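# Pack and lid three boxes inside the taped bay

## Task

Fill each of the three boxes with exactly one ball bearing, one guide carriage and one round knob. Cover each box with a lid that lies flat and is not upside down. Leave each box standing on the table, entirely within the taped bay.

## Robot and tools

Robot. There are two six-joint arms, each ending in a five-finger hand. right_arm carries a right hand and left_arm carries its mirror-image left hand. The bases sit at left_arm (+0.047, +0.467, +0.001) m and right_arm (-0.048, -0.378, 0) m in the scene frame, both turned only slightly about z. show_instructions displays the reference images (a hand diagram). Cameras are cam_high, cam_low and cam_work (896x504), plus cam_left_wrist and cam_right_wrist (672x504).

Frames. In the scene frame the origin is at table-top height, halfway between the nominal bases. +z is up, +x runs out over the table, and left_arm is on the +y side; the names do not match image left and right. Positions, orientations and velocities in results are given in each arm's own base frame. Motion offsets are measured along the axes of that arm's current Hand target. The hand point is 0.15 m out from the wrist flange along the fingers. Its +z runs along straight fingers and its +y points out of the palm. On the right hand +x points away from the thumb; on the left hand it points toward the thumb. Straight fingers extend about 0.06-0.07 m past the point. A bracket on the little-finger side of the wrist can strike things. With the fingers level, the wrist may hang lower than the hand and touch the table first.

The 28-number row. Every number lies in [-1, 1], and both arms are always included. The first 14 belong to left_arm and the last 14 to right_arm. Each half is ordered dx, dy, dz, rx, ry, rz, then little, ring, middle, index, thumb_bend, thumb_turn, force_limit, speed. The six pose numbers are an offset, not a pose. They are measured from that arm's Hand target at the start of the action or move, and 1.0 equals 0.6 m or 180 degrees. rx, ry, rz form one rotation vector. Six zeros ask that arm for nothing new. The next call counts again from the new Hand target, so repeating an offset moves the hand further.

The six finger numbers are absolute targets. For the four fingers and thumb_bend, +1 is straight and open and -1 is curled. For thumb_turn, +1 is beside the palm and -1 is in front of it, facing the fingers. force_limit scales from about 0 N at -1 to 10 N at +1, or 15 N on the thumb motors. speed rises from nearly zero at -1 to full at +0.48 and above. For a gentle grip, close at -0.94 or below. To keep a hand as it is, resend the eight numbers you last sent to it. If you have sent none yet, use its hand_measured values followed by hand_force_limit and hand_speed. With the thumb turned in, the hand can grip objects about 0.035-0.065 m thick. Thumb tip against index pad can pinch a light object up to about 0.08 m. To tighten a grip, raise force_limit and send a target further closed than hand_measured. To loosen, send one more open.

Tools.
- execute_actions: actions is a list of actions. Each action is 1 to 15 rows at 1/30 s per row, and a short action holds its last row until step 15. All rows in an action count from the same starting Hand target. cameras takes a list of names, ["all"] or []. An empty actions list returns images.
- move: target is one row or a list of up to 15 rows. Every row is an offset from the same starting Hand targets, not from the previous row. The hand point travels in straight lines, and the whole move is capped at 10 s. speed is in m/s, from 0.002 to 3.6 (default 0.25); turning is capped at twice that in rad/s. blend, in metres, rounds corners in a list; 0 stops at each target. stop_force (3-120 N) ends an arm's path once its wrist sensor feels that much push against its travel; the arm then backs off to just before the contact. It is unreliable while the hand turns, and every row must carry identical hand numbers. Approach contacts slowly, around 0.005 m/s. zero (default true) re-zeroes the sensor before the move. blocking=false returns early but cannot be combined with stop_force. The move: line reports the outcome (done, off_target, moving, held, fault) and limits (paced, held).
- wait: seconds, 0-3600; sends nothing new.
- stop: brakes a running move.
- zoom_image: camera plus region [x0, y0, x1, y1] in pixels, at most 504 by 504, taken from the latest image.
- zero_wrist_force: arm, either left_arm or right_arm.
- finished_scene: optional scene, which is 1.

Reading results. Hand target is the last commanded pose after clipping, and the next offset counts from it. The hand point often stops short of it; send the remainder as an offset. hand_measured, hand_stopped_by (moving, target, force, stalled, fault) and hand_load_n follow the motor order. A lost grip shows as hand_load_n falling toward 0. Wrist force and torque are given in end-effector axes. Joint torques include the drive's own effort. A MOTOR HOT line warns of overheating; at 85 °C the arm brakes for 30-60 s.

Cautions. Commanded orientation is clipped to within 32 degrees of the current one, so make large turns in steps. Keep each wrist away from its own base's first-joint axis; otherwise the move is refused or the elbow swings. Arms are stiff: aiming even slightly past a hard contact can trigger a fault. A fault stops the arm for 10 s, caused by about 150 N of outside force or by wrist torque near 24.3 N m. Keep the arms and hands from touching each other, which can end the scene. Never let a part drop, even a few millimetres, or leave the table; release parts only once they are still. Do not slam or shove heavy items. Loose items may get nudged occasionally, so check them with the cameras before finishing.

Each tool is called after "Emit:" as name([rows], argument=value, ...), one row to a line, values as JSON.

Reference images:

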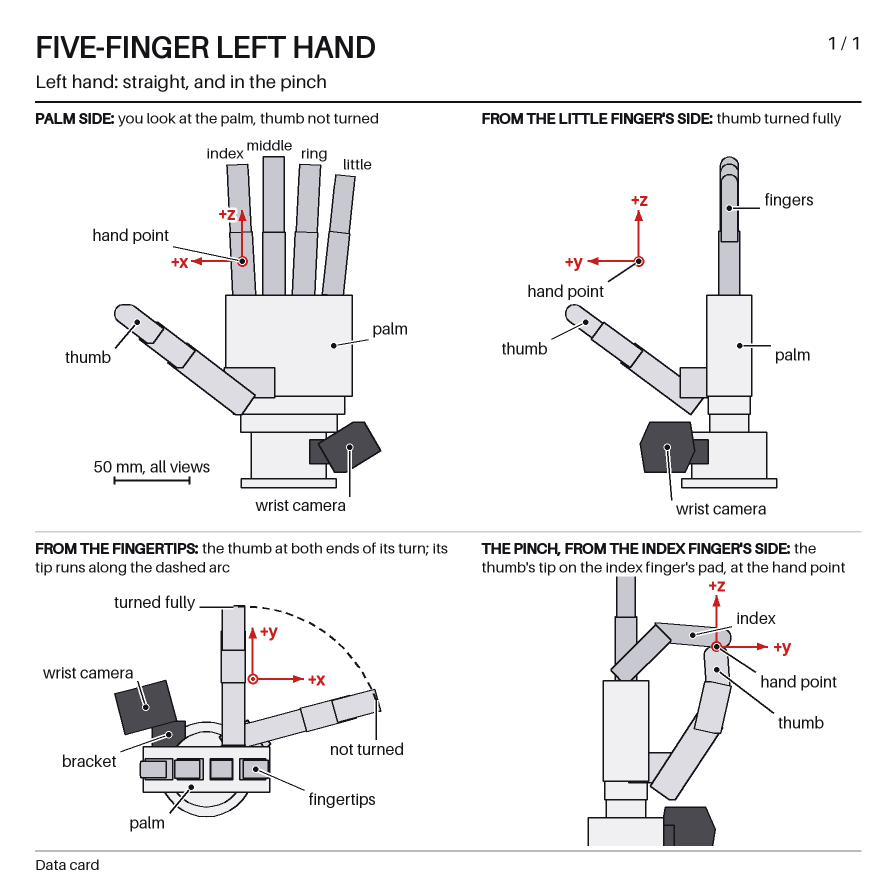

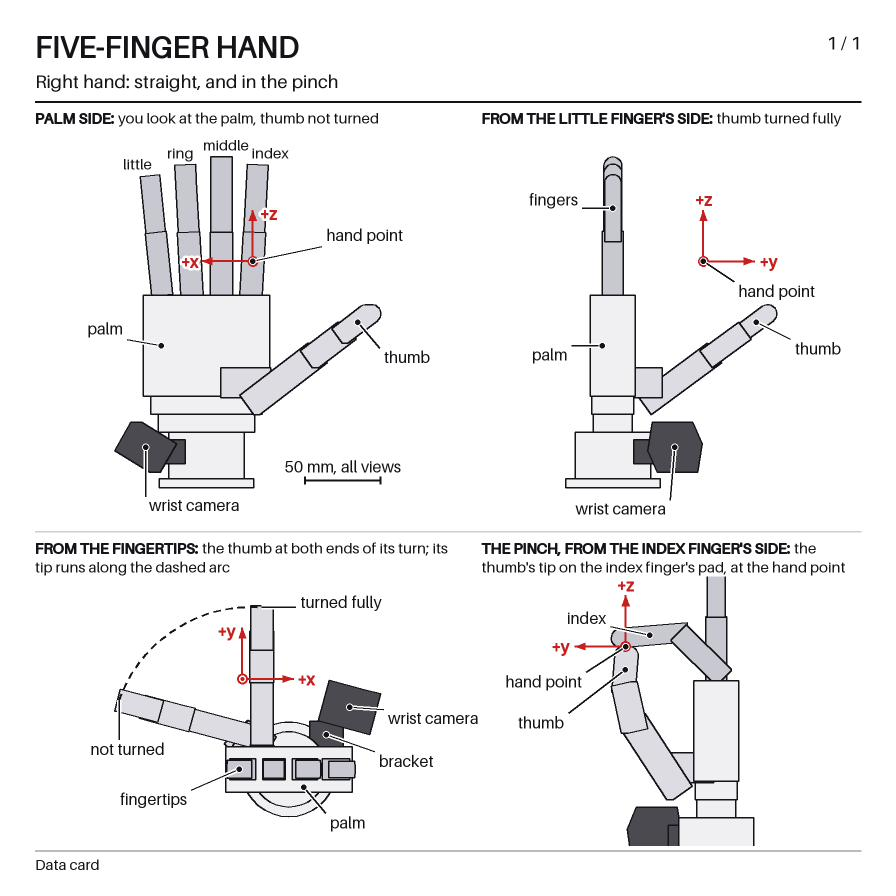

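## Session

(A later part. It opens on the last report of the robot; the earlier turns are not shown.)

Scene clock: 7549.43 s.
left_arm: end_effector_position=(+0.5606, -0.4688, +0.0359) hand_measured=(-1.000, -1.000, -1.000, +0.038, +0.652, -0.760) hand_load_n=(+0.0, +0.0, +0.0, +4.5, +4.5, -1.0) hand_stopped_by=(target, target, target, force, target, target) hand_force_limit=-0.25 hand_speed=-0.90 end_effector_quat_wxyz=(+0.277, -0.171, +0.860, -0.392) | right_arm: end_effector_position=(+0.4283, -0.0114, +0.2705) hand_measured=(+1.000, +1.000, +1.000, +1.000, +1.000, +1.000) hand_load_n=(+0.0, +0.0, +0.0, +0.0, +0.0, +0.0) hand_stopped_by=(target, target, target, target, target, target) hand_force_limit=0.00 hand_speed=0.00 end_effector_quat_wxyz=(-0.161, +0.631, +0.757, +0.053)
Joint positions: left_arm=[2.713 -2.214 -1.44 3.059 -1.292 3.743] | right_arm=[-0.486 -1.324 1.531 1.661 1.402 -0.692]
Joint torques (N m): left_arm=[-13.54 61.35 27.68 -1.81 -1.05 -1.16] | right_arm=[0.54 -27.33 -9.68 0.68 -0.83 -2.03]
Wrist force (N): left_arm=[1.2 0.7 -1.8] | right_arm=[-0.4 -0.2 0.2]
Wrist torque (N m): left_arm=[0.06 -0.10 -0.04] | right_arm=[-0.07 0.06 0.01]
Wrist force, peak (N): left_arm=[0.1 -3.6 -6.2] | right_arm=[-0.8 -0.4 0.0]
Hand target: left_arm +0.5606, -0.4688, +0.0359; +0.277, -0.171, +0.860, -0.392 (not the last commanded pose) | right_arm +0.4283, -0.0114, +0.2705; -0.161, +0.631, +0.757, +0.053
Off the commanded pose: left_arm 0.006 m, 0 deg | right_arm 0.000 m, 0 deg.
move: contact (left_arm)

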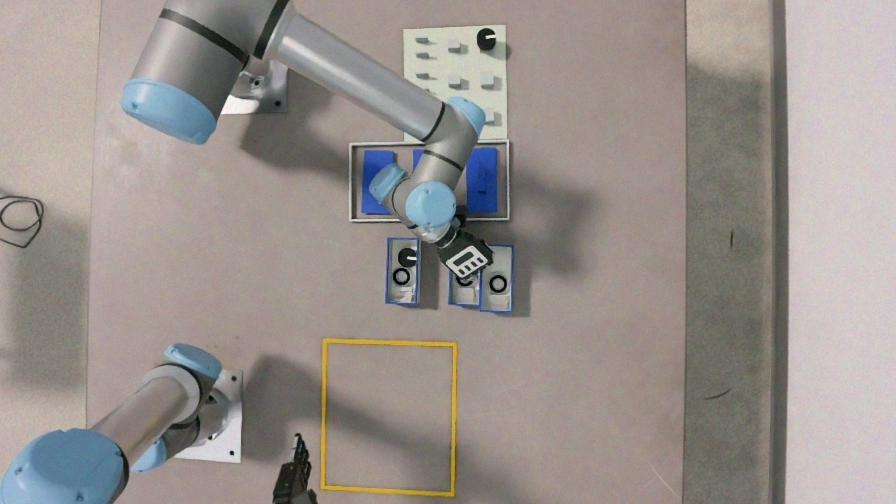

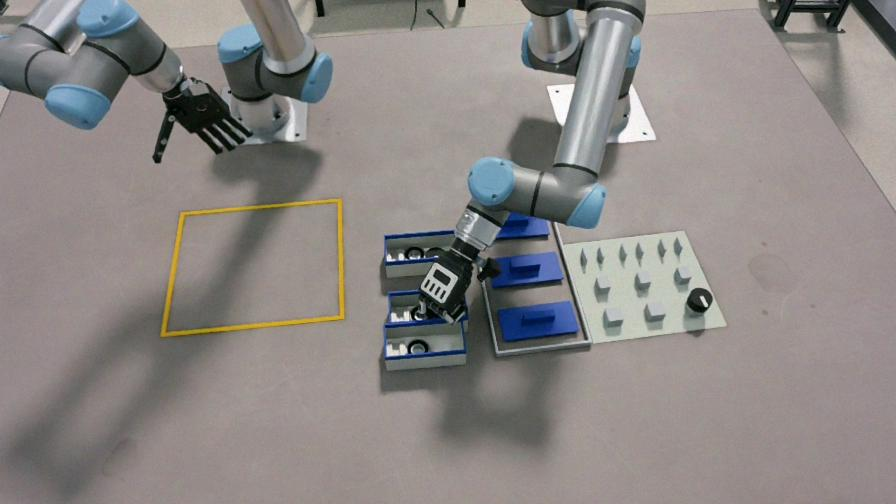

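Emit:
wait(seconds=0.05, cameras=["cam_left_wrist"])

Emit:
zoom_image(camera="cam_left_wrist", region=[100, 100, 500, 450])

Scene clock: 7588.60 s.
left_arm: end_effector_position=(+0.5606, -0.4688, +0.0359) hand_measured=(-1.000, -1.000, -1.000, +0.038, +0.652, -0.760) hand_load_n=(+0.0, +0.0, +0.0, +4.5, +5.0, -0.5) hand_stopped_by=(target, target, target, force, target, target) hand_force_limit=-0.25 hand_speed=-0.90 end_effector_quat_wxyz=(+0.277, -0.171, +0.860, -0.392) | right_arm: end_effector_position=(+0.4283, -0.0114, +0.2705) hand_measured=(+1.000, +1.000, +1.000, +1.000, +1.000, +1.000) hand_load_n=(+0.0, +0.0, +0.0, +0.0, +0.0, +0.0) hand_stopped_by=(target, target, target, target, target, target) hand_force_limit=0.00 hand_speed=0.00 end_effector_quat_wxyz=(-0.161, +0.631, +0.757, +0.053)
Joint positions: left_arm=[2.713 -2.214 -1.44 3.059 -1.292 3.743] | right_arm=[-0.486 -1.324 1.531 1.661 1.402 -0.692]
Joint torques (N m): left_arm=[-13.33 61.13 27.4 -1.72 -1.01 -1.07] | right_arm=[0.48 -26.46 -10.11 0.75 -0.77 -2.14]
Wrist force (N): left_arm=[1.2 0.6 -1.5] | right_arm=[-0.3 -0.3 0.2]
Wrist torque (N m): left_arm=[0.01 -0.09 -0.03] | right_arm=[-0.08 0.05 0.01]
Wrist force, peak (N): left_arm=[1.4 1.1 -1.6] | right_arm=[-0.6 -0.4 0.3]
Hand target: left_arm +0.5606, -0.4688, +0.0359; +0.277, -0.171, +0.860, -0.392 (not the last commanded pose) | right_arm +0.4283, -0.0114, +0.2705; -0.161, +0.631, +0.757, +0.053
Off the commanded pose: left_arm 0.006 m, 0 deg | right_arm 0.000 m, 0 deg.
wait: 0.07 s; at rest from the start

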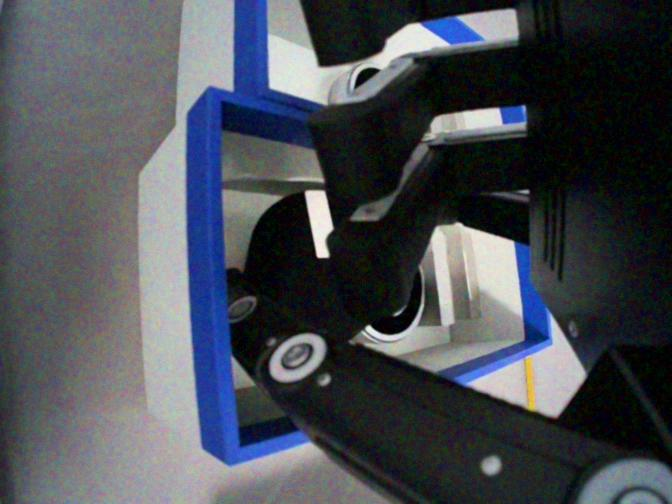

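Scaled by 1.260 from the camera's image (finer frame: 960x720).

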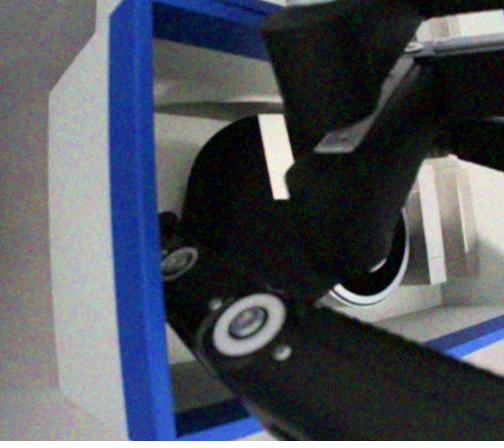

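Emit:
move([
  [-0.00544,-0.00142,0.00237,0,0,0,-1,-1,-1,-0.3,0.65,-0.76,-0.25,-0.9,0,0,0,0,0,0,1,1,1,1,1,1,0,0],
  [-0.00143,0.00757,0.00868,0,0,0,-1,-1,-1,-0.3,0.65,-0.76,-0.25,-0.9,0,0,0,0,0,0,1,1,1,1,1,1,0,0],
], speed=0.02, stop_force=4.5, cameras=["cam_high","cam_left_wrist"])

Emit:
zoom_image(camera="cam_high", region=[436, 236, 516, 316])

Scene clock: 7619.97 s.
left_arm: end_effector_position=(+0.5638, -0.4686, +0.0351) hand_measured=(-1.000, -1.000, -1.000, +0.038, +0.652, -0.760) hand_load_n=(+0.0, +0.0, +0.0, +4.0, +4.5, -0.5) hand_stopped_by=(target, target, target, force, target, target) hand_force_limit=-0.25 hand_speed=-0.90 end_effector_quat_wxyz=(+0.277, -0.171, +0.860, -0.392) | right_arm: end_effector_position=(+0.4283, -0.0114, +0.2705) hand_measured=(+1.000, +1.000, +1.000, +1.000, +1.000, +1.000) hand_load_n=(+0.0, +0.0, +0.0, +0.0, +0.0, +0.0) hand_stopped_by=(target, target, target, target, target, target) hand_force_limit=0.00 hand_speed=0.00 end_effector_quat_wxyz=(-0.161, +0.631, +0.757, +0.053)
Joint positions: left_arm=[2.716 -2.221 -1.431 3.056 -1.29 3.745] | right_arm=[-0.486 -1.324 1.531 1.661 1.402 -0.692]
Joint torques (N m): left_arm=[-13.66 61.89 28.66 -1.62 -0.92 -1.14] | right_arm=[0.38 -27.41 -10.45 0.61 -0.79 -1.96]
Wrist force (N): left_arm=[1.5 -0.2 -2.4] | right_arm=[-0.6 -0.2 0.2]
Wrist torque (N m): left_arm=[0.04 -0.11 -0.04] | right_arm=[-0.07 0.09 0.00]
Wrist force, peak (N): left_arm=[0.6 -4.9 -6.3] | right_arm=[-0.8 -0.5 -0.2]
Hand target: left_arm +0.5638, -0.4686, +0.0351; +0.277, -0.171, +0.860, -0.392 (not the last commanded pose) | right_arm +0.4283, -0.0114, +0.2705; -0.161, +0.631, +0.757, +0.053
Off the commanded pose: left_arm 0.005 m, 0 deg | right_arm 0.000 m, 0 deg.
move: contact (left_arm); path passed 1 of 2 targets

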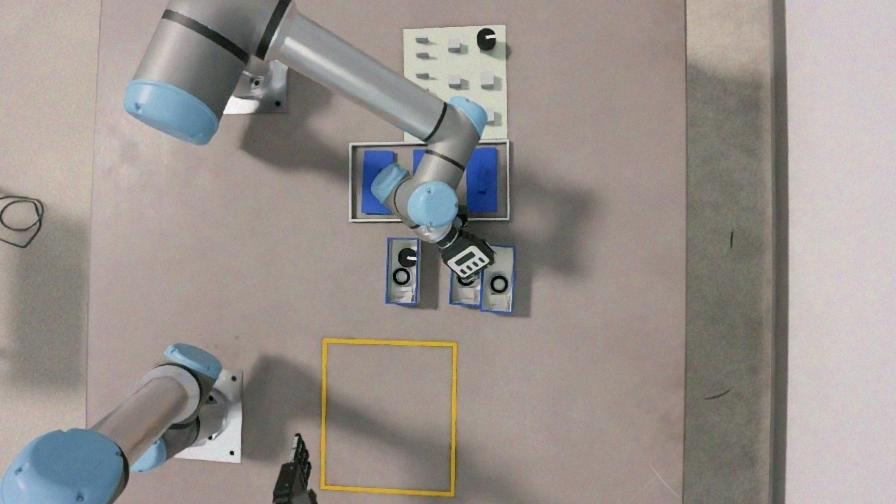

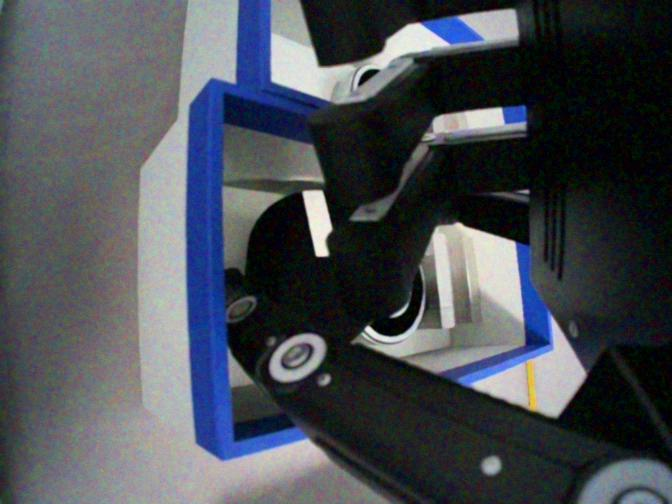

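Scaled by 6.300 from the camera's image (finer frame: 1280x720).

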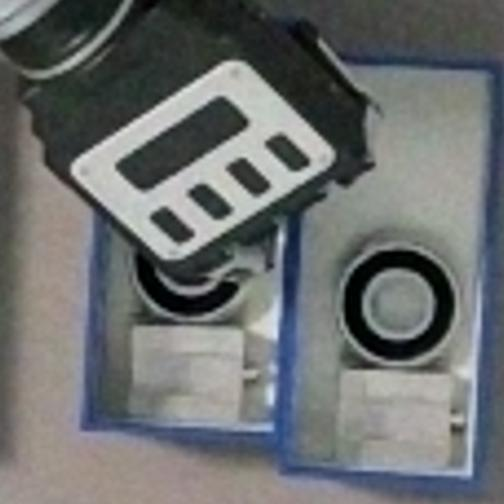

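Emit:
move([
  [0.0021,-0.0036,0.00226,0,0,0,-1,-1,-1,-0.3,0.65,-0.76,-0.25,-0.9,0,0,0,0,0,0,1,1,1,1,1,1,0,0],
  [-0.00052,-0.00235,-0.00097,0,0,0,-1,-1,-1,-0.3,0.65,-0.76,-0.25,-0.9,0,0,0,0,0,0,1,1,1,1,1,1,0,0],
  [0.00349,0.00663,0.00535,0,0,0,-1,-1,-1,-0.3,0.65,-0.76,-0.25,-0.9,0,0,0,0,0,0,1,1,1,1,1,1,0,0],
], speed=0.015, stop_force=5, cameras=["cam_high","cam_left_wrist"])

Emit:
zoom_image(camera="cam_high", region=[436, 236, 516, 316])

Scene clock: 7650.83 s.
left_arm: end_effector_position=(+0.5638, -0.4691, +0.0345) hand_measured=(-1.000, -1.000, -1.000, +0.038, +0.652, -0.760) hand_load_n=(+0.0, +0.0, +0.0, +5.0, +4.0, -1.0) hand_stopped_by=(target, target, target, force, target, target) hand_force_limit=-0.25 hand_speed=-0.90 end_effector_quat_wxyz=(+0.277, -0.171, +0.860, -0.393) | right_arm: end_effector_position=(+0.4283, -0.0114, +0.2705) hand_measured=(+1.000, +1.000, +1.000, +1.000, +1.000, +1.000) hand_load_n=(+0.0, +0.0, +0.0, +0.0, +0.0, +0.0) hand_stopped_by=(target, target, target, target, target, target) hand_force_limit=0.00 hand_speed=0.00 end_effector_quat_wxyz=(-0.161, +0.631, +0.757, +0.053)
Joint positions: left_arm=[2.715 -2.222 -1.431 3.058 -1.291 3.745] | right_arm=[-0.486 -1.324 1.531 1.661 1.402 -0.692]
Joint torques (N m): left_arm=[-11.9 61.65 28.45 -1.95 -1 -0.89] | right_arm=[-0.05 -26.32 -10.1 0.68 -0.9 -1.97]
Wrist force (N): left_arm=[0.5 -1.0 -1.4] | right_arm=[-0.3 -0.1 0.0]
Wrist torque (N m): left_arm=[-0.05 -0.12 -0.02] | right_arm=[-0.04 0.06 0.02]
Wrist force, peak (N): left_arm=[-0.9 -5.6 -4.5] | right_arm=[-0.6 -0.5 -0.1]
Hand target: left_arm +0.5638, -0.4692, +0.0345; +0.277, -0.171, +0.860, -0.393 (not the last commanded pose) | right_arm +0.4283, -0.0114, +0.2705; -0.161, +0.631, +0.757, +0.053
Off the commanded pose: left_arm 0.005 m, 0 deg | right_arm 0.000 m, 0 deg.
move: contact (left_arm); path passed 2 of 3 targets

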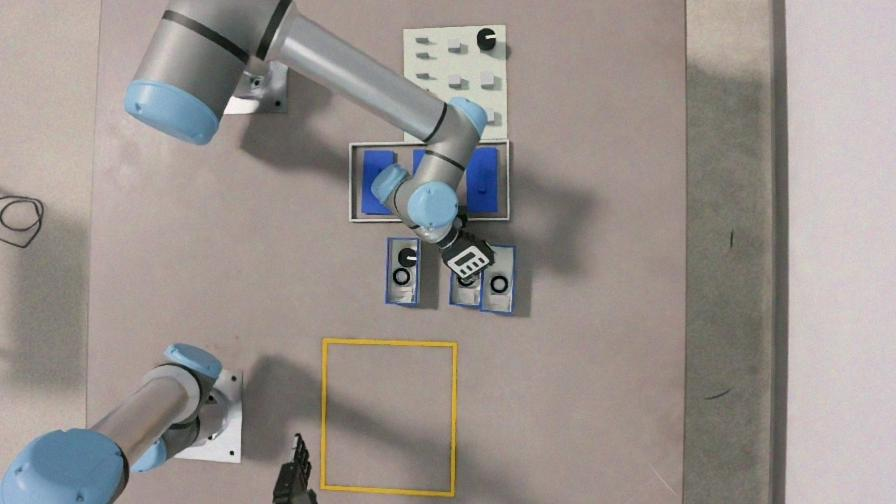

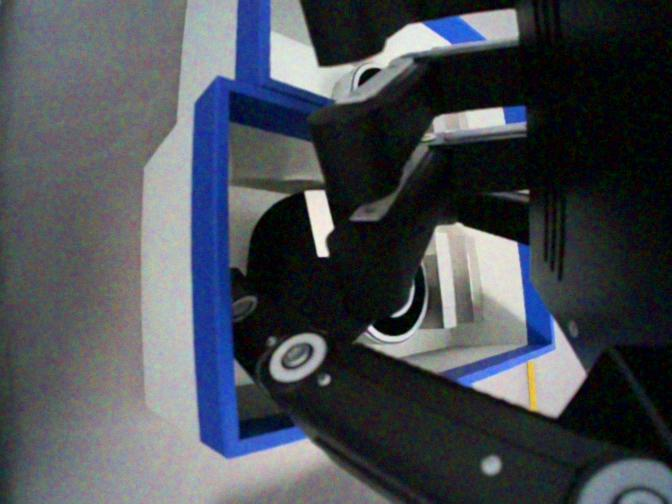

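Scaled by 6.300 from the camera's image (finer frame: 1280x720).

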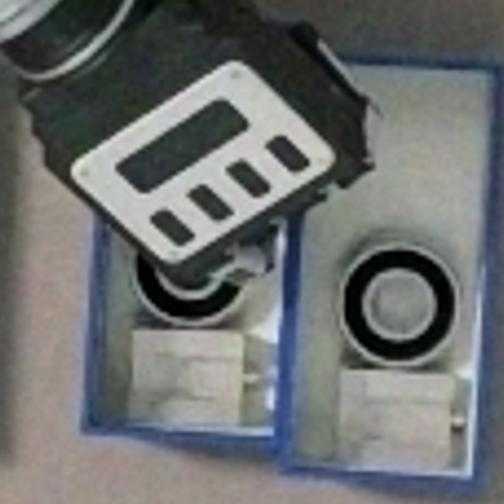

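Emit:
move([
  [0,0,0,0,0,0,-1,-1,-1,0.13,0.65,-0.76,-0.25,-0.8,0,0,0,0,0,0,1,1,1,1,1,1,0,0],
  [0,0,0,0,0,0,-1,-1,-1,0.13,0.71,-0.76,-0.25,-0.8,0,0,0,0,0,0,1,1,1,1,1,1,0,0],
  [-0.0163,-0.03955,-0.02608,0,0,0,-1,-1,-1,0.13,0.71,-0.76,-0.25,-0.8,0,0,0,0,0,0,1,1,1,1,1,1,0,0],
  [-0.06489,-0.1486,-0.10272,0,0,0,-1,-1,-1,0.13,0.71,-0.76,-0.25,-0.8,0,0,0,0,0,0,1,1,1,1,1,1,0,0],
  [-0.5476,0.37925,-0.5511,0,0,0,-1,-1,-1,0.13,0.71,-0.76,-0.25,-0.8,0,0,0,0,0,0,1,1,1,1,1,1,0,0],
], speed=[0.05,0.05,0.03,0.12,0.2], blend=[0,0,0.005,0.02,0], cameras=["cam_high","cam_work"])

Emit:
zoom_image(camera="cam_high", region=[436, 236, 526, 316])

Emit:
zoom_image(camera="cam_work", region=[376, 220, 486, 380])

Scene clock: 7681.70 s.
left_arm: end_effector_position=(+0.6036, +0.0349, +0.1498) hand_measured=(-1.000, -1.000, -1.000, +0.130, +0.710, -0.760) hand_load_n=(+0.0, +0.0, +0.0, +0.0, +0.0, +0.0) hand_stopped_by=(target, target, target, target, target, target) hand_force_limit=-0.25 hand_speed=-0.80 end_effector_quat_wxyz=(+0.277, -0.171, +0.860, -0.393) | right_arm: end_effector_position=(+0.4283, -0.0114, +0.2705) hand_measured=(+1.000, +1.000, +1.000, +1.000, +1.000, +1.000) hand_load_n=(+0.0, +0.0, +0.0, +0.0, +0.0, +0.0) hand_stopped_by=(target, target, target, target, target, target) hand_force_limit=0.00 hand_speed=0.00 end_effector_quat_wxyz=(-0.161, +0.631, +0.757, +0.053)
Joint positions: left_arm=[3.727 -2.114 -1.425 2.305 -0.607 4.728] | right_arm=[-0.486 -1.324 1.531 1.661 1.402 -0.692]
Joint torques (N m): left_arm=[12.97 27.23 27.97 -4.09 2.97 1.54] | right_arm=[0.73 -26.48 -10.42 0.75 -0.84 -2.12]
Wrist force (N): left_arm=[0.5 -0.3 -0.7] | right_arm=[-0.3 -0.4 0.2]
Wrist torque (N m): left_arm=[-0.03 -0.07 -0.06] | right_arm=[-0.09 0.05 0.01]
Wrist force, peak (N): left_arm=[1.5 0.4 -3.4] | right_arm=[-0.7 -0.5 0.3]
Hand target: left_arm +0.6036, +0.0350, +0.1498; +0.277, -0.171, +0.860, -0.393 | right_arm +0.4283, -0.0114, +0.2705; -0.161, +0.631, +0.757, +0.053
Off the commanded pose: left_arm 0.000 m, 0 deg | right_arm 0.000 m, 0 deg.
move: done

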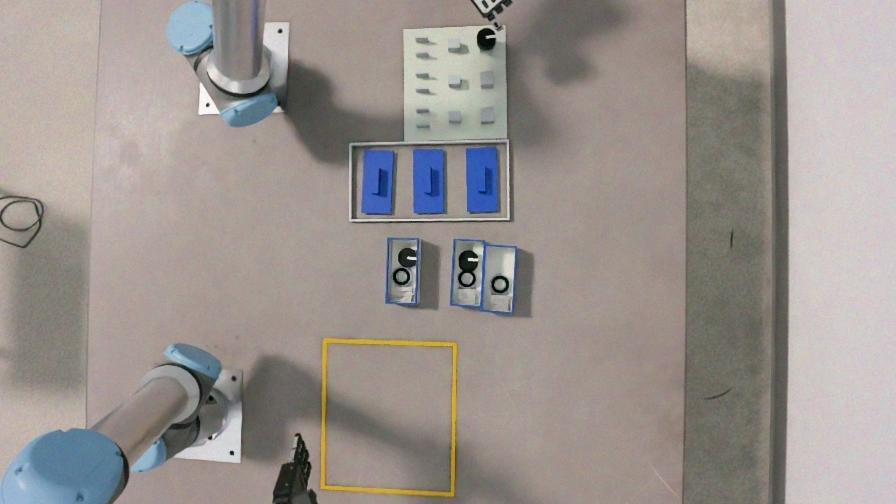

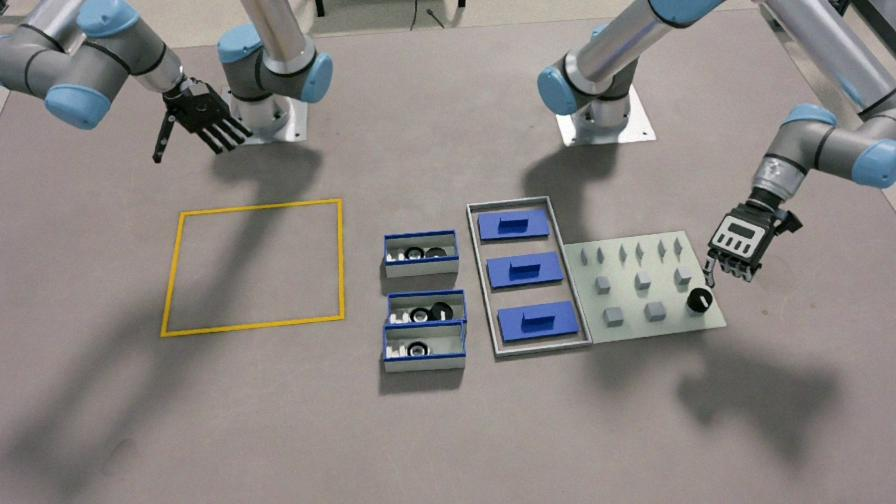

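Scaled by 5.600 from the camera's image (finer frame: 1280x720).

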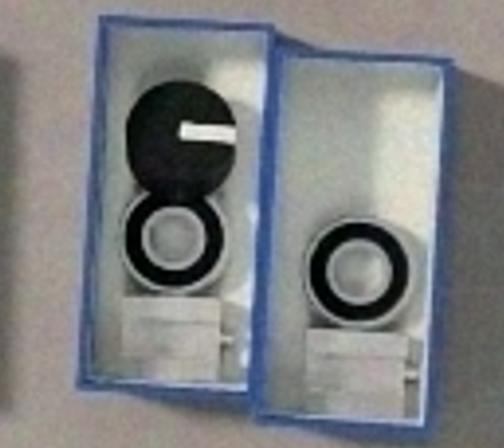

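Scaled by 3.150 from the camera's image (finer frame: 1280x720).

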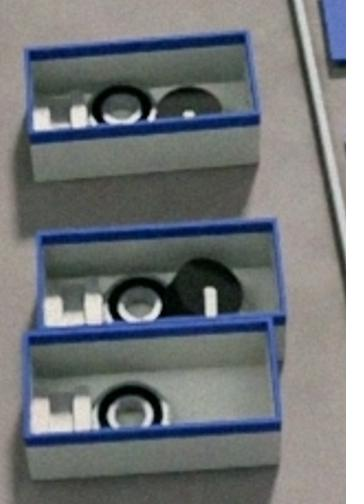

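Emit:
zoom_image(camera="cam_work", region=[466, 190, 606, 360])

Emit:
zoom_image(camera="cam_work", region=[380, 280, 480, 350])

Emit:
wait(seconds=0.05, cameras=["cam_low"])

Emit:
zoom_image(camera="cam_low", region=[370, 255, 550, 335])

Scaled by 2.965 from the camera's image (finer frame: 1280x720).

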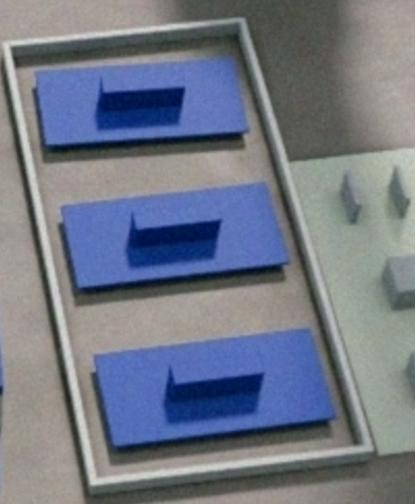

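Scaled by 5.040 from the camera's image (finer frame: 1280x720).

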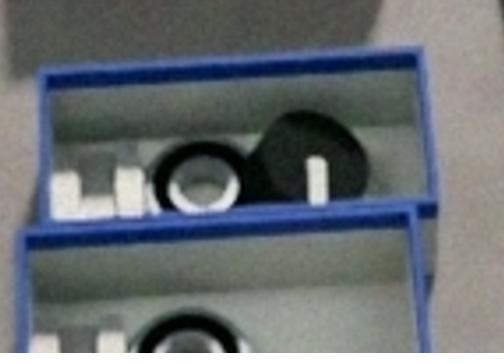

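Scene clock: 7705.70 s.
left_arm: end_effector_position=(+0.6036, +0.0350, +0.1498) hand_measured=(-1.000, -1.000, -1.000, +0.130, +0.710, -0.760) hand_load_n=(+0.0, +0.0, +0.0, +0.0, +0.0, +0.0) hand_stopped_by=(target, target, target, target, target, target) hand_force_limit=-0.25 hand_speed=-0.80 end_effector_quat_wxyz=(+0.277, -0.171, +0.860, -0.393) | right_arm: end_effector_position=(+0.4283, -0.0114, +0.2705) hand_measured=(+1.000, +1.000, +1.000, +1.000, +1.000, +1.000) hand_load_n=(+0.0, +0.0, +0.0, +0.0, -0.5, +0.0) hand_stopped_by=(target, target, target, target, target, target) hand_force_limit=0.00 hand_speed=0.00 end_effector_quat_wxyz=(-0.161, +0.631, +0.757, +0.053)
Joint positions: left_arm=[3.727 -2.114 -1.425 2.305 -0.607 4.729] | right_arm=[-0.486 -1.324 1.531 1.661 1.402 -0.692]
Joint torques (N m): left_arm=[12.18 28.62 27.93 -4.12 2.9 1.35] | right_arm=[0.73 -26.19 -11.11 0.69 -0.72 -1.97]
Wrist force (N): left_arm=[0.3 -0.4 -0.9] | right_arm=[-0.5 -0.1 0.1]
Wrist torque (N m): left_arm=[-0.02 -0.05 -0.07] | right_arm=[-0.05 0.09 0.00]
Wrist force, peak (N): left_arm=[0.6 -0.2 -1.1] | right_arm=[-0.7 -0.4 0.1]
Hand target: left_arm +0.6036, +0.0350, +0.1498; +0.277, -0.171, +0.860, -0.393 | right_arm +0.4283, -0.0114, +0.2705; -0.161, +0.631, +0.757, +0.053
Off the commanded pose: left_arm 0.000 m, 0 deg | right_arm 0.000 m, 0 deg.
wait: 0.07 s; at rest from the start

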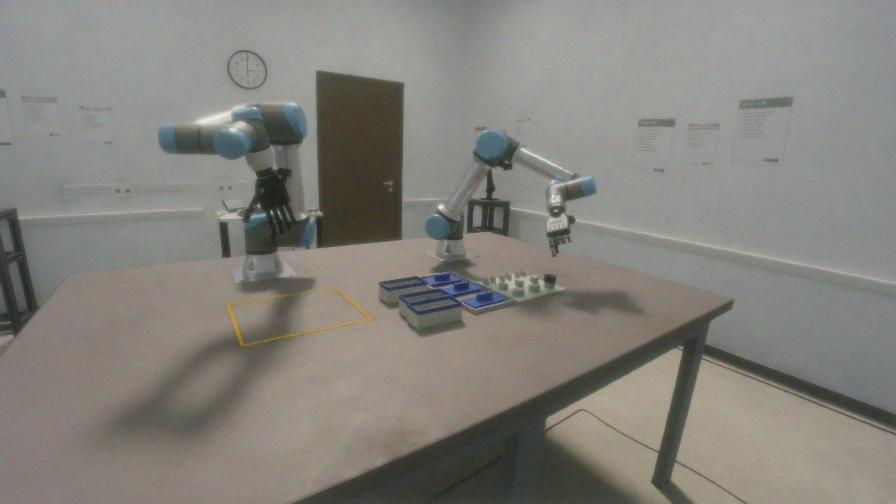

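Scaled by 2.800 from the camera's image (finer frame: 1280x720).

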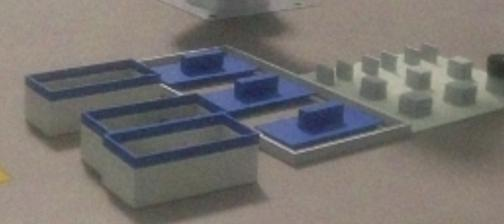

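Emit:
move([
  [0.0555,0.12253,0.08646,0,0,0,-1,-1,-1,0.26,0.84,-0.76,-0.4,0,0,0,0,0,0,0,1,1,1,1,1,1,0,0],
  [0.0555,0.12253,0.08646,0,0,0,-1,-1,-1,0.26,0.65,-0.76,-0.4,-0.6,0,0,0,0,0,0,1,1,1,1,1,1,0,0],
  [0.0555,0.12253,0.08646,0,0,0,-1,-1,-1,-0.3,0.65,-0.76,-0.25,-0.9,0,0,0,0,0,0,1,1,1,1,1,1,0,0],
  [0.00074,-0.00038,0.00008,0,0,0,-1,-1,-1,-0.3,0.65,-0.76,-0.25,-0.9,0,0,0,0,0,0,1,1,1,1,1,1,0,0],
  [0.38507,-0.555,0.54746,0,0,0,-1,-1,-1,-0.3,0.65,-0.76,-0.25,-0.9,0,0,0,0,0,0,1,1,1,1,1,1,0,0],
  [0.42211,-0.47186,0.60589,0,0,0,-1,-1,-1,-0.3,0.65,-0.76,-0.25,-0.9,0,0,0,0,0,0,1,1,1,1,1,1,0,0],
], speed=[0.12,0.1,0.1,0.09,0.2,0.1], blend=[0,0,0,0.02,0.015,0], cameras=["cam_high","cam_left_wrist"])

Emit:
zoom_image(camera="cam_high", region=[446, 236, 536, 316])

Scene clock: 7780.70 s.
left_arm: end_effector_position=(+0.6475, -0.4850, +0.0854) hand_measured=(-1.000, -1.000, -1.000, +0.020, +0.652, -0.760) hand_load_n=(+0.0, +0.0, +0.0, +4.0, +3.5, -0.5) hand_stopped_by=(target, target, target, force, target, target) hand_force_limit=-0.25 hand_speed=-0.90 end_effector_quat_wxyz=(+0.277, -0.171, +0.860, -0.393) | right_arm: end_effector_position=(+0.4283, -0.0114, +0.2705) hand_measured=(+1.000, +1.000, +1.000, +1.000, +1.000, +1.000) hand_load_n=(+0.0, +0.0, +0.0, +0.0, +0.0, +0.0) hand_stopped_by=(target, target, target, target, target, target) hand_force_limit=0.00 hand_speed=0.00 end_effector_quat_wxyz=(-0.161, +0.631, +0.757, +0.053)
Joint positions: left_arm=[2.748 -2.356 -1.053 2.808 -1.264 3.764] | right_arm=[-0.486 -1.324 1.531 1.661 1.402 -0.692]
Joint torques (N m): left_arm=[-15.05 40.68 8.26 2.4 -1.38 -1.38] | right_arm=[-0.6 -25.79 -10.32 0.71 -0.91 -1.96]
Wrist force (N): left_arm=[0.5 0.0 -0.6] | right_arm=[-0.5 -0.2 0.0]
Wrist torque (N m): left_arm=[-0.03 -0.07 0.15] | right_arm=[-0.06 0.09 0.00]
Wrist force, peak (N): left_arm=[0.8 -1.3 -0.4] | right_arm=[-0.6 -0.6 0.1]
Hand target: left_arm +0.6475, -0.4850, +0.0853; +0.277, -0.171, +0.860, -0.393 | right_arm +0.4283, -0.0114, +0.2705; -0.161, +0.631, +0.757, +0.053
Off the commanded pose: left_arm 0.000 m, 0 deg | right_arm 0.000 m, 0 deg.
move: done

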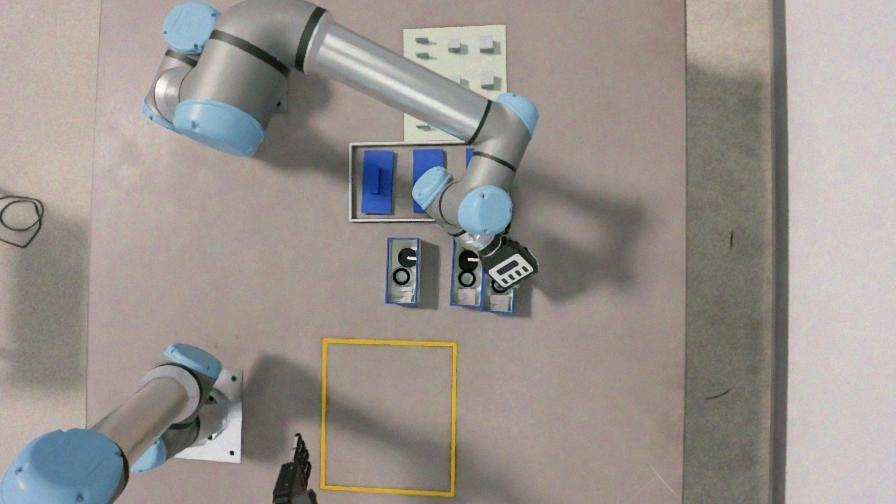

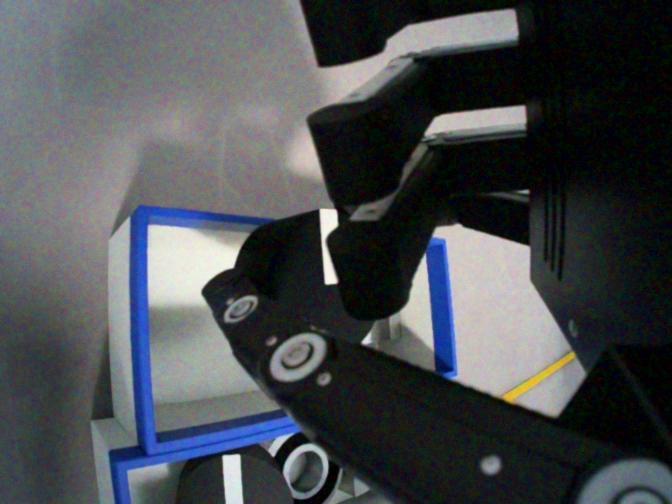

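Scaled by 5.600 from the camera's image (finer frame: 1280x720).

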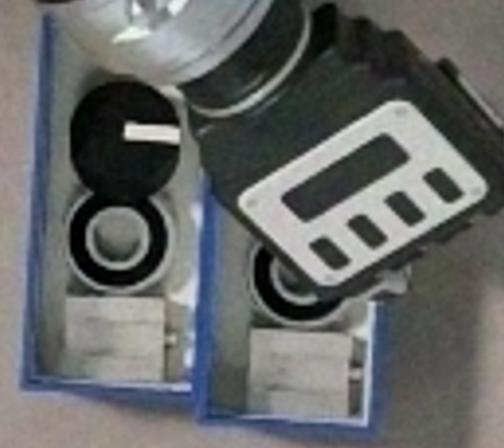

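Emit:
move(target=[0.03167,0.07108,0.04995,0,0,0,-1,-1,-1,-0.3,0.65,-0.76,-0.25,-0.9,0,0,0,0,0,0,1,1,1,1,1,1,0,0], speed=0.03, stop_force=5, cameras=["cam_high","cam_left_wrist"])

Emit:
zoom_image(camera="cam_high", region=[446, 236, 536, 316])

Scene clock: 7791.00 s.
left_arm: end_effector_position=(+0.6475, -0.4850, +0.0738) hand_measured=(-1.000, -1.000, -1.000, +0.020, +0.650, -0.760) hand_load_n=(+0.0, +0.0, +0.0, -1.0, +0.0, +0.0) hand_stopped_by=(target, target, target, force, target, target) hand_force_limit=-0.25 hand_speed=-0.90 end_effector_quat_wxyz=(+0.277, -0.171, +0.860, -0.393) | right_arm: end_effector_position=(+0.4283, -0.0114, +0.2705) hand_measured=(+1.000, +1.000, +1.000, +1.000, +1.000, +1.000) hand_load_n=(+0.0, +0.0, +0.0, +0.0, +0.0, +0.0) hand_stopped_by=(target, target, target, target, target, target) hand_force_limit=0.00 hand_speed=0.00 end_effector_quat_wxyz=(-0.161, +0.631, +0.757, +0.053)
Joint positions: left_arm=[2.748 -2.365 -1.068 2.832 -1.264 3.764] | right_arm=[-0.486 -1.324 1.531 1.661 1.402 -0.692]
Joint torques (N m): left_arm=[-2.83 66.62 29.68 -2.12 -1.72 -1.17] | right_arm=[0.72 -25.95 -11 0.72 -0.79 -1.93]
Wrist force (N): left_arm=[0.8 -2.4 -2.8] | right_arm=[-0.4 -0.2 0.0]
Wrist torque (N m): left_arm=[0.03 -0.18 0.18] | right_arm=[-0.06 0.08 0.01]
Wrist force, peak (N): left_arm=[-2.6 -16.1 -8.6] | right_arm=[-0.7 -0.3 0.2]
Hand target: left_arm +0.6475, -0.4850, +0.0738; +0.277, -0.171, +0.860, -0.393 (not the last commanded pose) | right_arm +0.4283, -0.0114, +0.2705; -0.161, +0.631, +0.757, +0.053
Off the commanded pose: left_arm 0.044 m, 0 deg | right_arm 0.000 m, 0 deg.
move: contact (left_arm)

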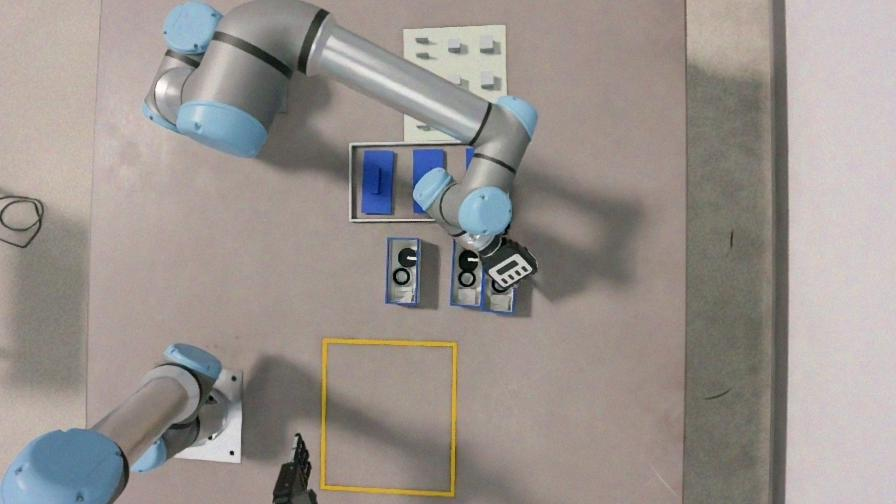

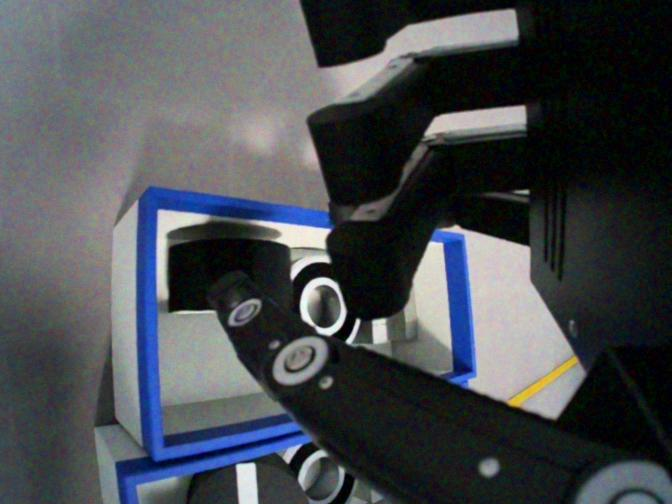

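Scaled by 5.600 from the camera's image (finer frame: 1280x720).

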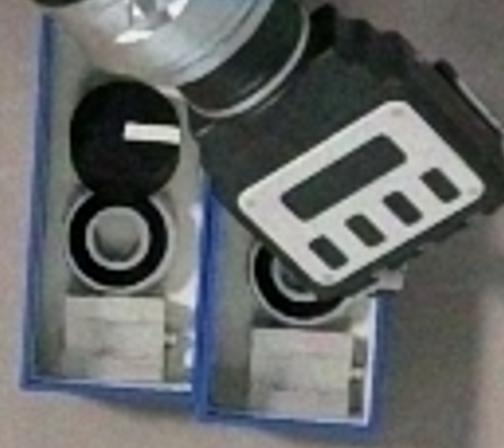

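Emit:
move([
  [-0.03167,-0.07108,-0.04995,0,0,0,-1,-1,-1,0.2,1,-0.76,-0.25,0,0,0,0,0,0,0,1,1,1,1,1,1,0,0],
  [-0.1594,0.0087,-0.1901,0,0,0,-1,-1,-1,0.2,1,-0.76,-0.25,0,0,0,0,0,0,0,1,1,1,1,1,1,0,0],
], speed=[0.12,0.2], blend=[0.02,0], cameras=["cam_high","cam_work","cam_left_wrist"])

Emit:
zoom_image(camera="cam_high", region=[446, 236, 536, 316])

Emit:
zoom_image(camera="cam_work", region=[376, 280, 476, 380])

Scene clock: 7818.90 s.
left_arm: end_effector_position=(+0.6529, -0.3667, +0.1639) hand_measured=(-1.000, -1.000, -1.000, +0.200, +1.000, -0.760) hand_load_n=(+0.0, +0.0, +0.0, +0.0, +0.0, +0.0) hand_stopped_by=(target, target, target, target, target, target) hand_force_limit=-0.25 hand_speed=0.00 end_effector_quat_wxyz=(+0.277, -0.171, +0.860, -0.393) | right_arm: end_effector_position=(+0.4283, -0.0114, +0.2705) hand_measured=(+1.000, +1.000, +1.000, +1.000, +1.000, +1.000) hand_load_n=(+0.0, +0.0, +0.0, +0.0, +0.0, +0.0) hand_stopped_by=(target, target, target, target, target, target) hand_force_limit=0.00 hand_speed=0.00 end_effector_quat_wxyz=(-0.161, +0.631, +0.757, +0.053)
Joint positions: left_arm=[2.941 -2.178 -1.16 2.691 -1.107 3.885] | right_arm=[-0.486 -1.324 1.531 1.661 1.402 -0.692]
Joint torques (N m): left_arm=[12.26 63.08 8.1 -2.44 2.48 1.53] | right_arm=[1.27 -26.33 -11.59 0.71 -0.71 -2.07]
Wrist force (N): left_arm=[0.5 -0.5 -0.7] | right_arm=[-0.5 -0.3 0.1]
Wrist torque (N m): left_arm=[0.00 -0.13 -0.01] | right_arm=[-0.08 0.08 0.00]
Wrist force, peak (N): left_arm=[0.2 -1.0 -4.5] | right_arm=[-0.7 -0.5 0.0]
Hand target: left_arm +0.6529, -0.3665, +0.1639; +0.277, -0.171, +0.860, -0.393 | right_arm +0.4283, -0.0114, +0.2705; -0.161, +0.631, +0.757, +0.053
Off the commanded pose: left_arm 0.000 m, 0 deg | right_arm 0.000 m, 0 deg.
move: done

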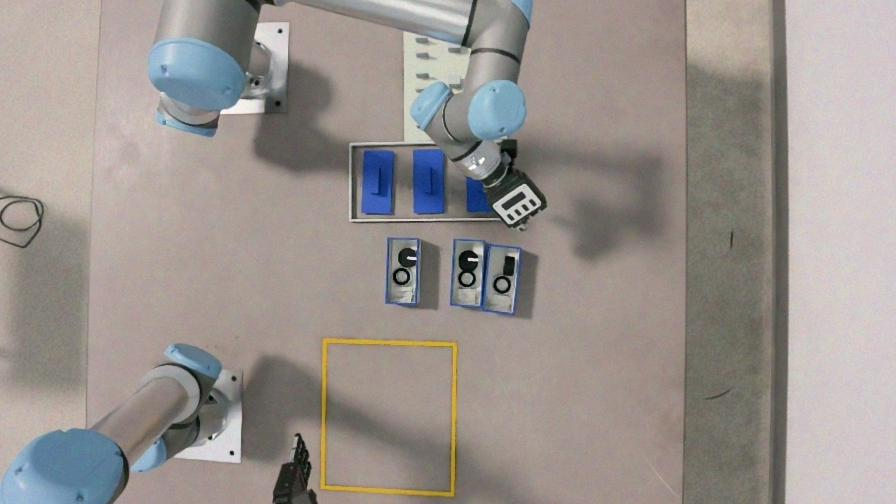

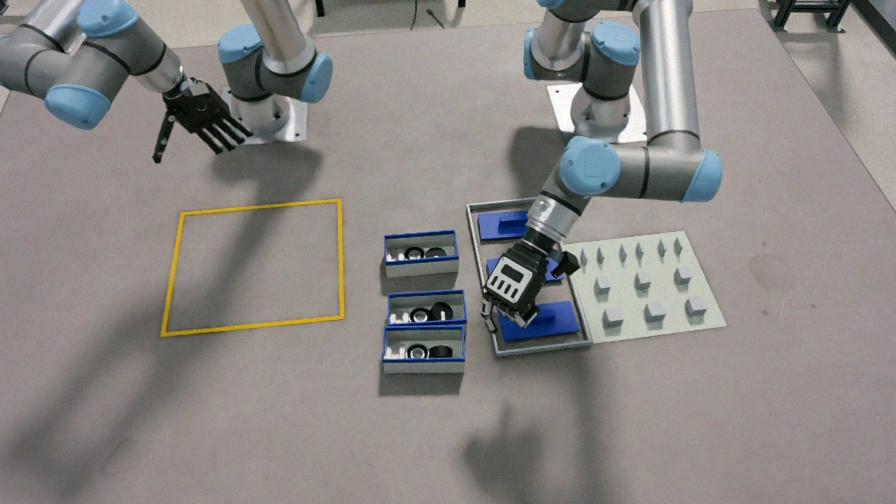

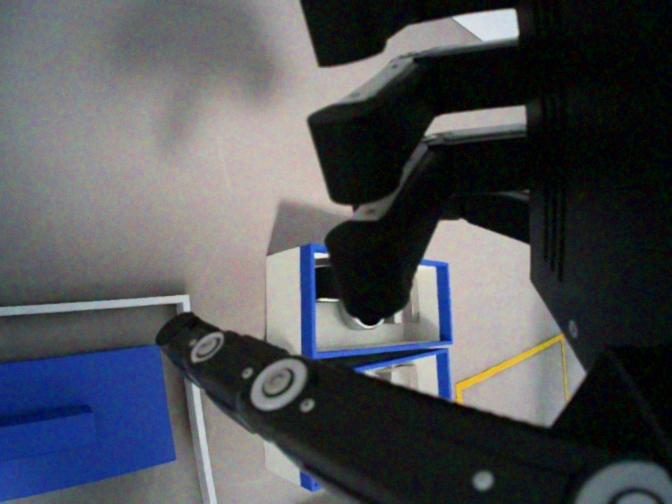

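Scaled by 5.600 from the camera's image (finer frame: 1280x720).

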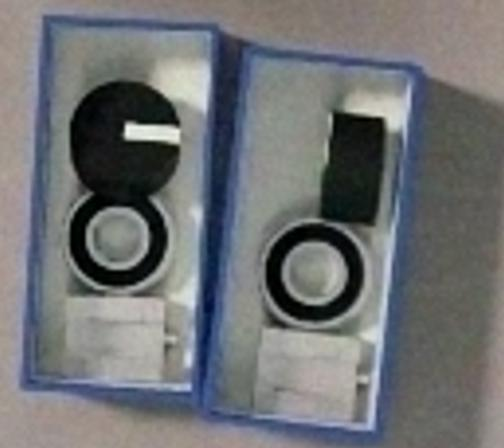

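Scaled by 5.040 from the camera's image (finer frame: 1280x720).

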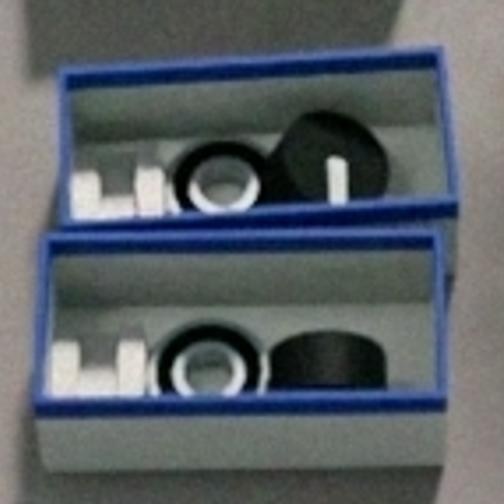

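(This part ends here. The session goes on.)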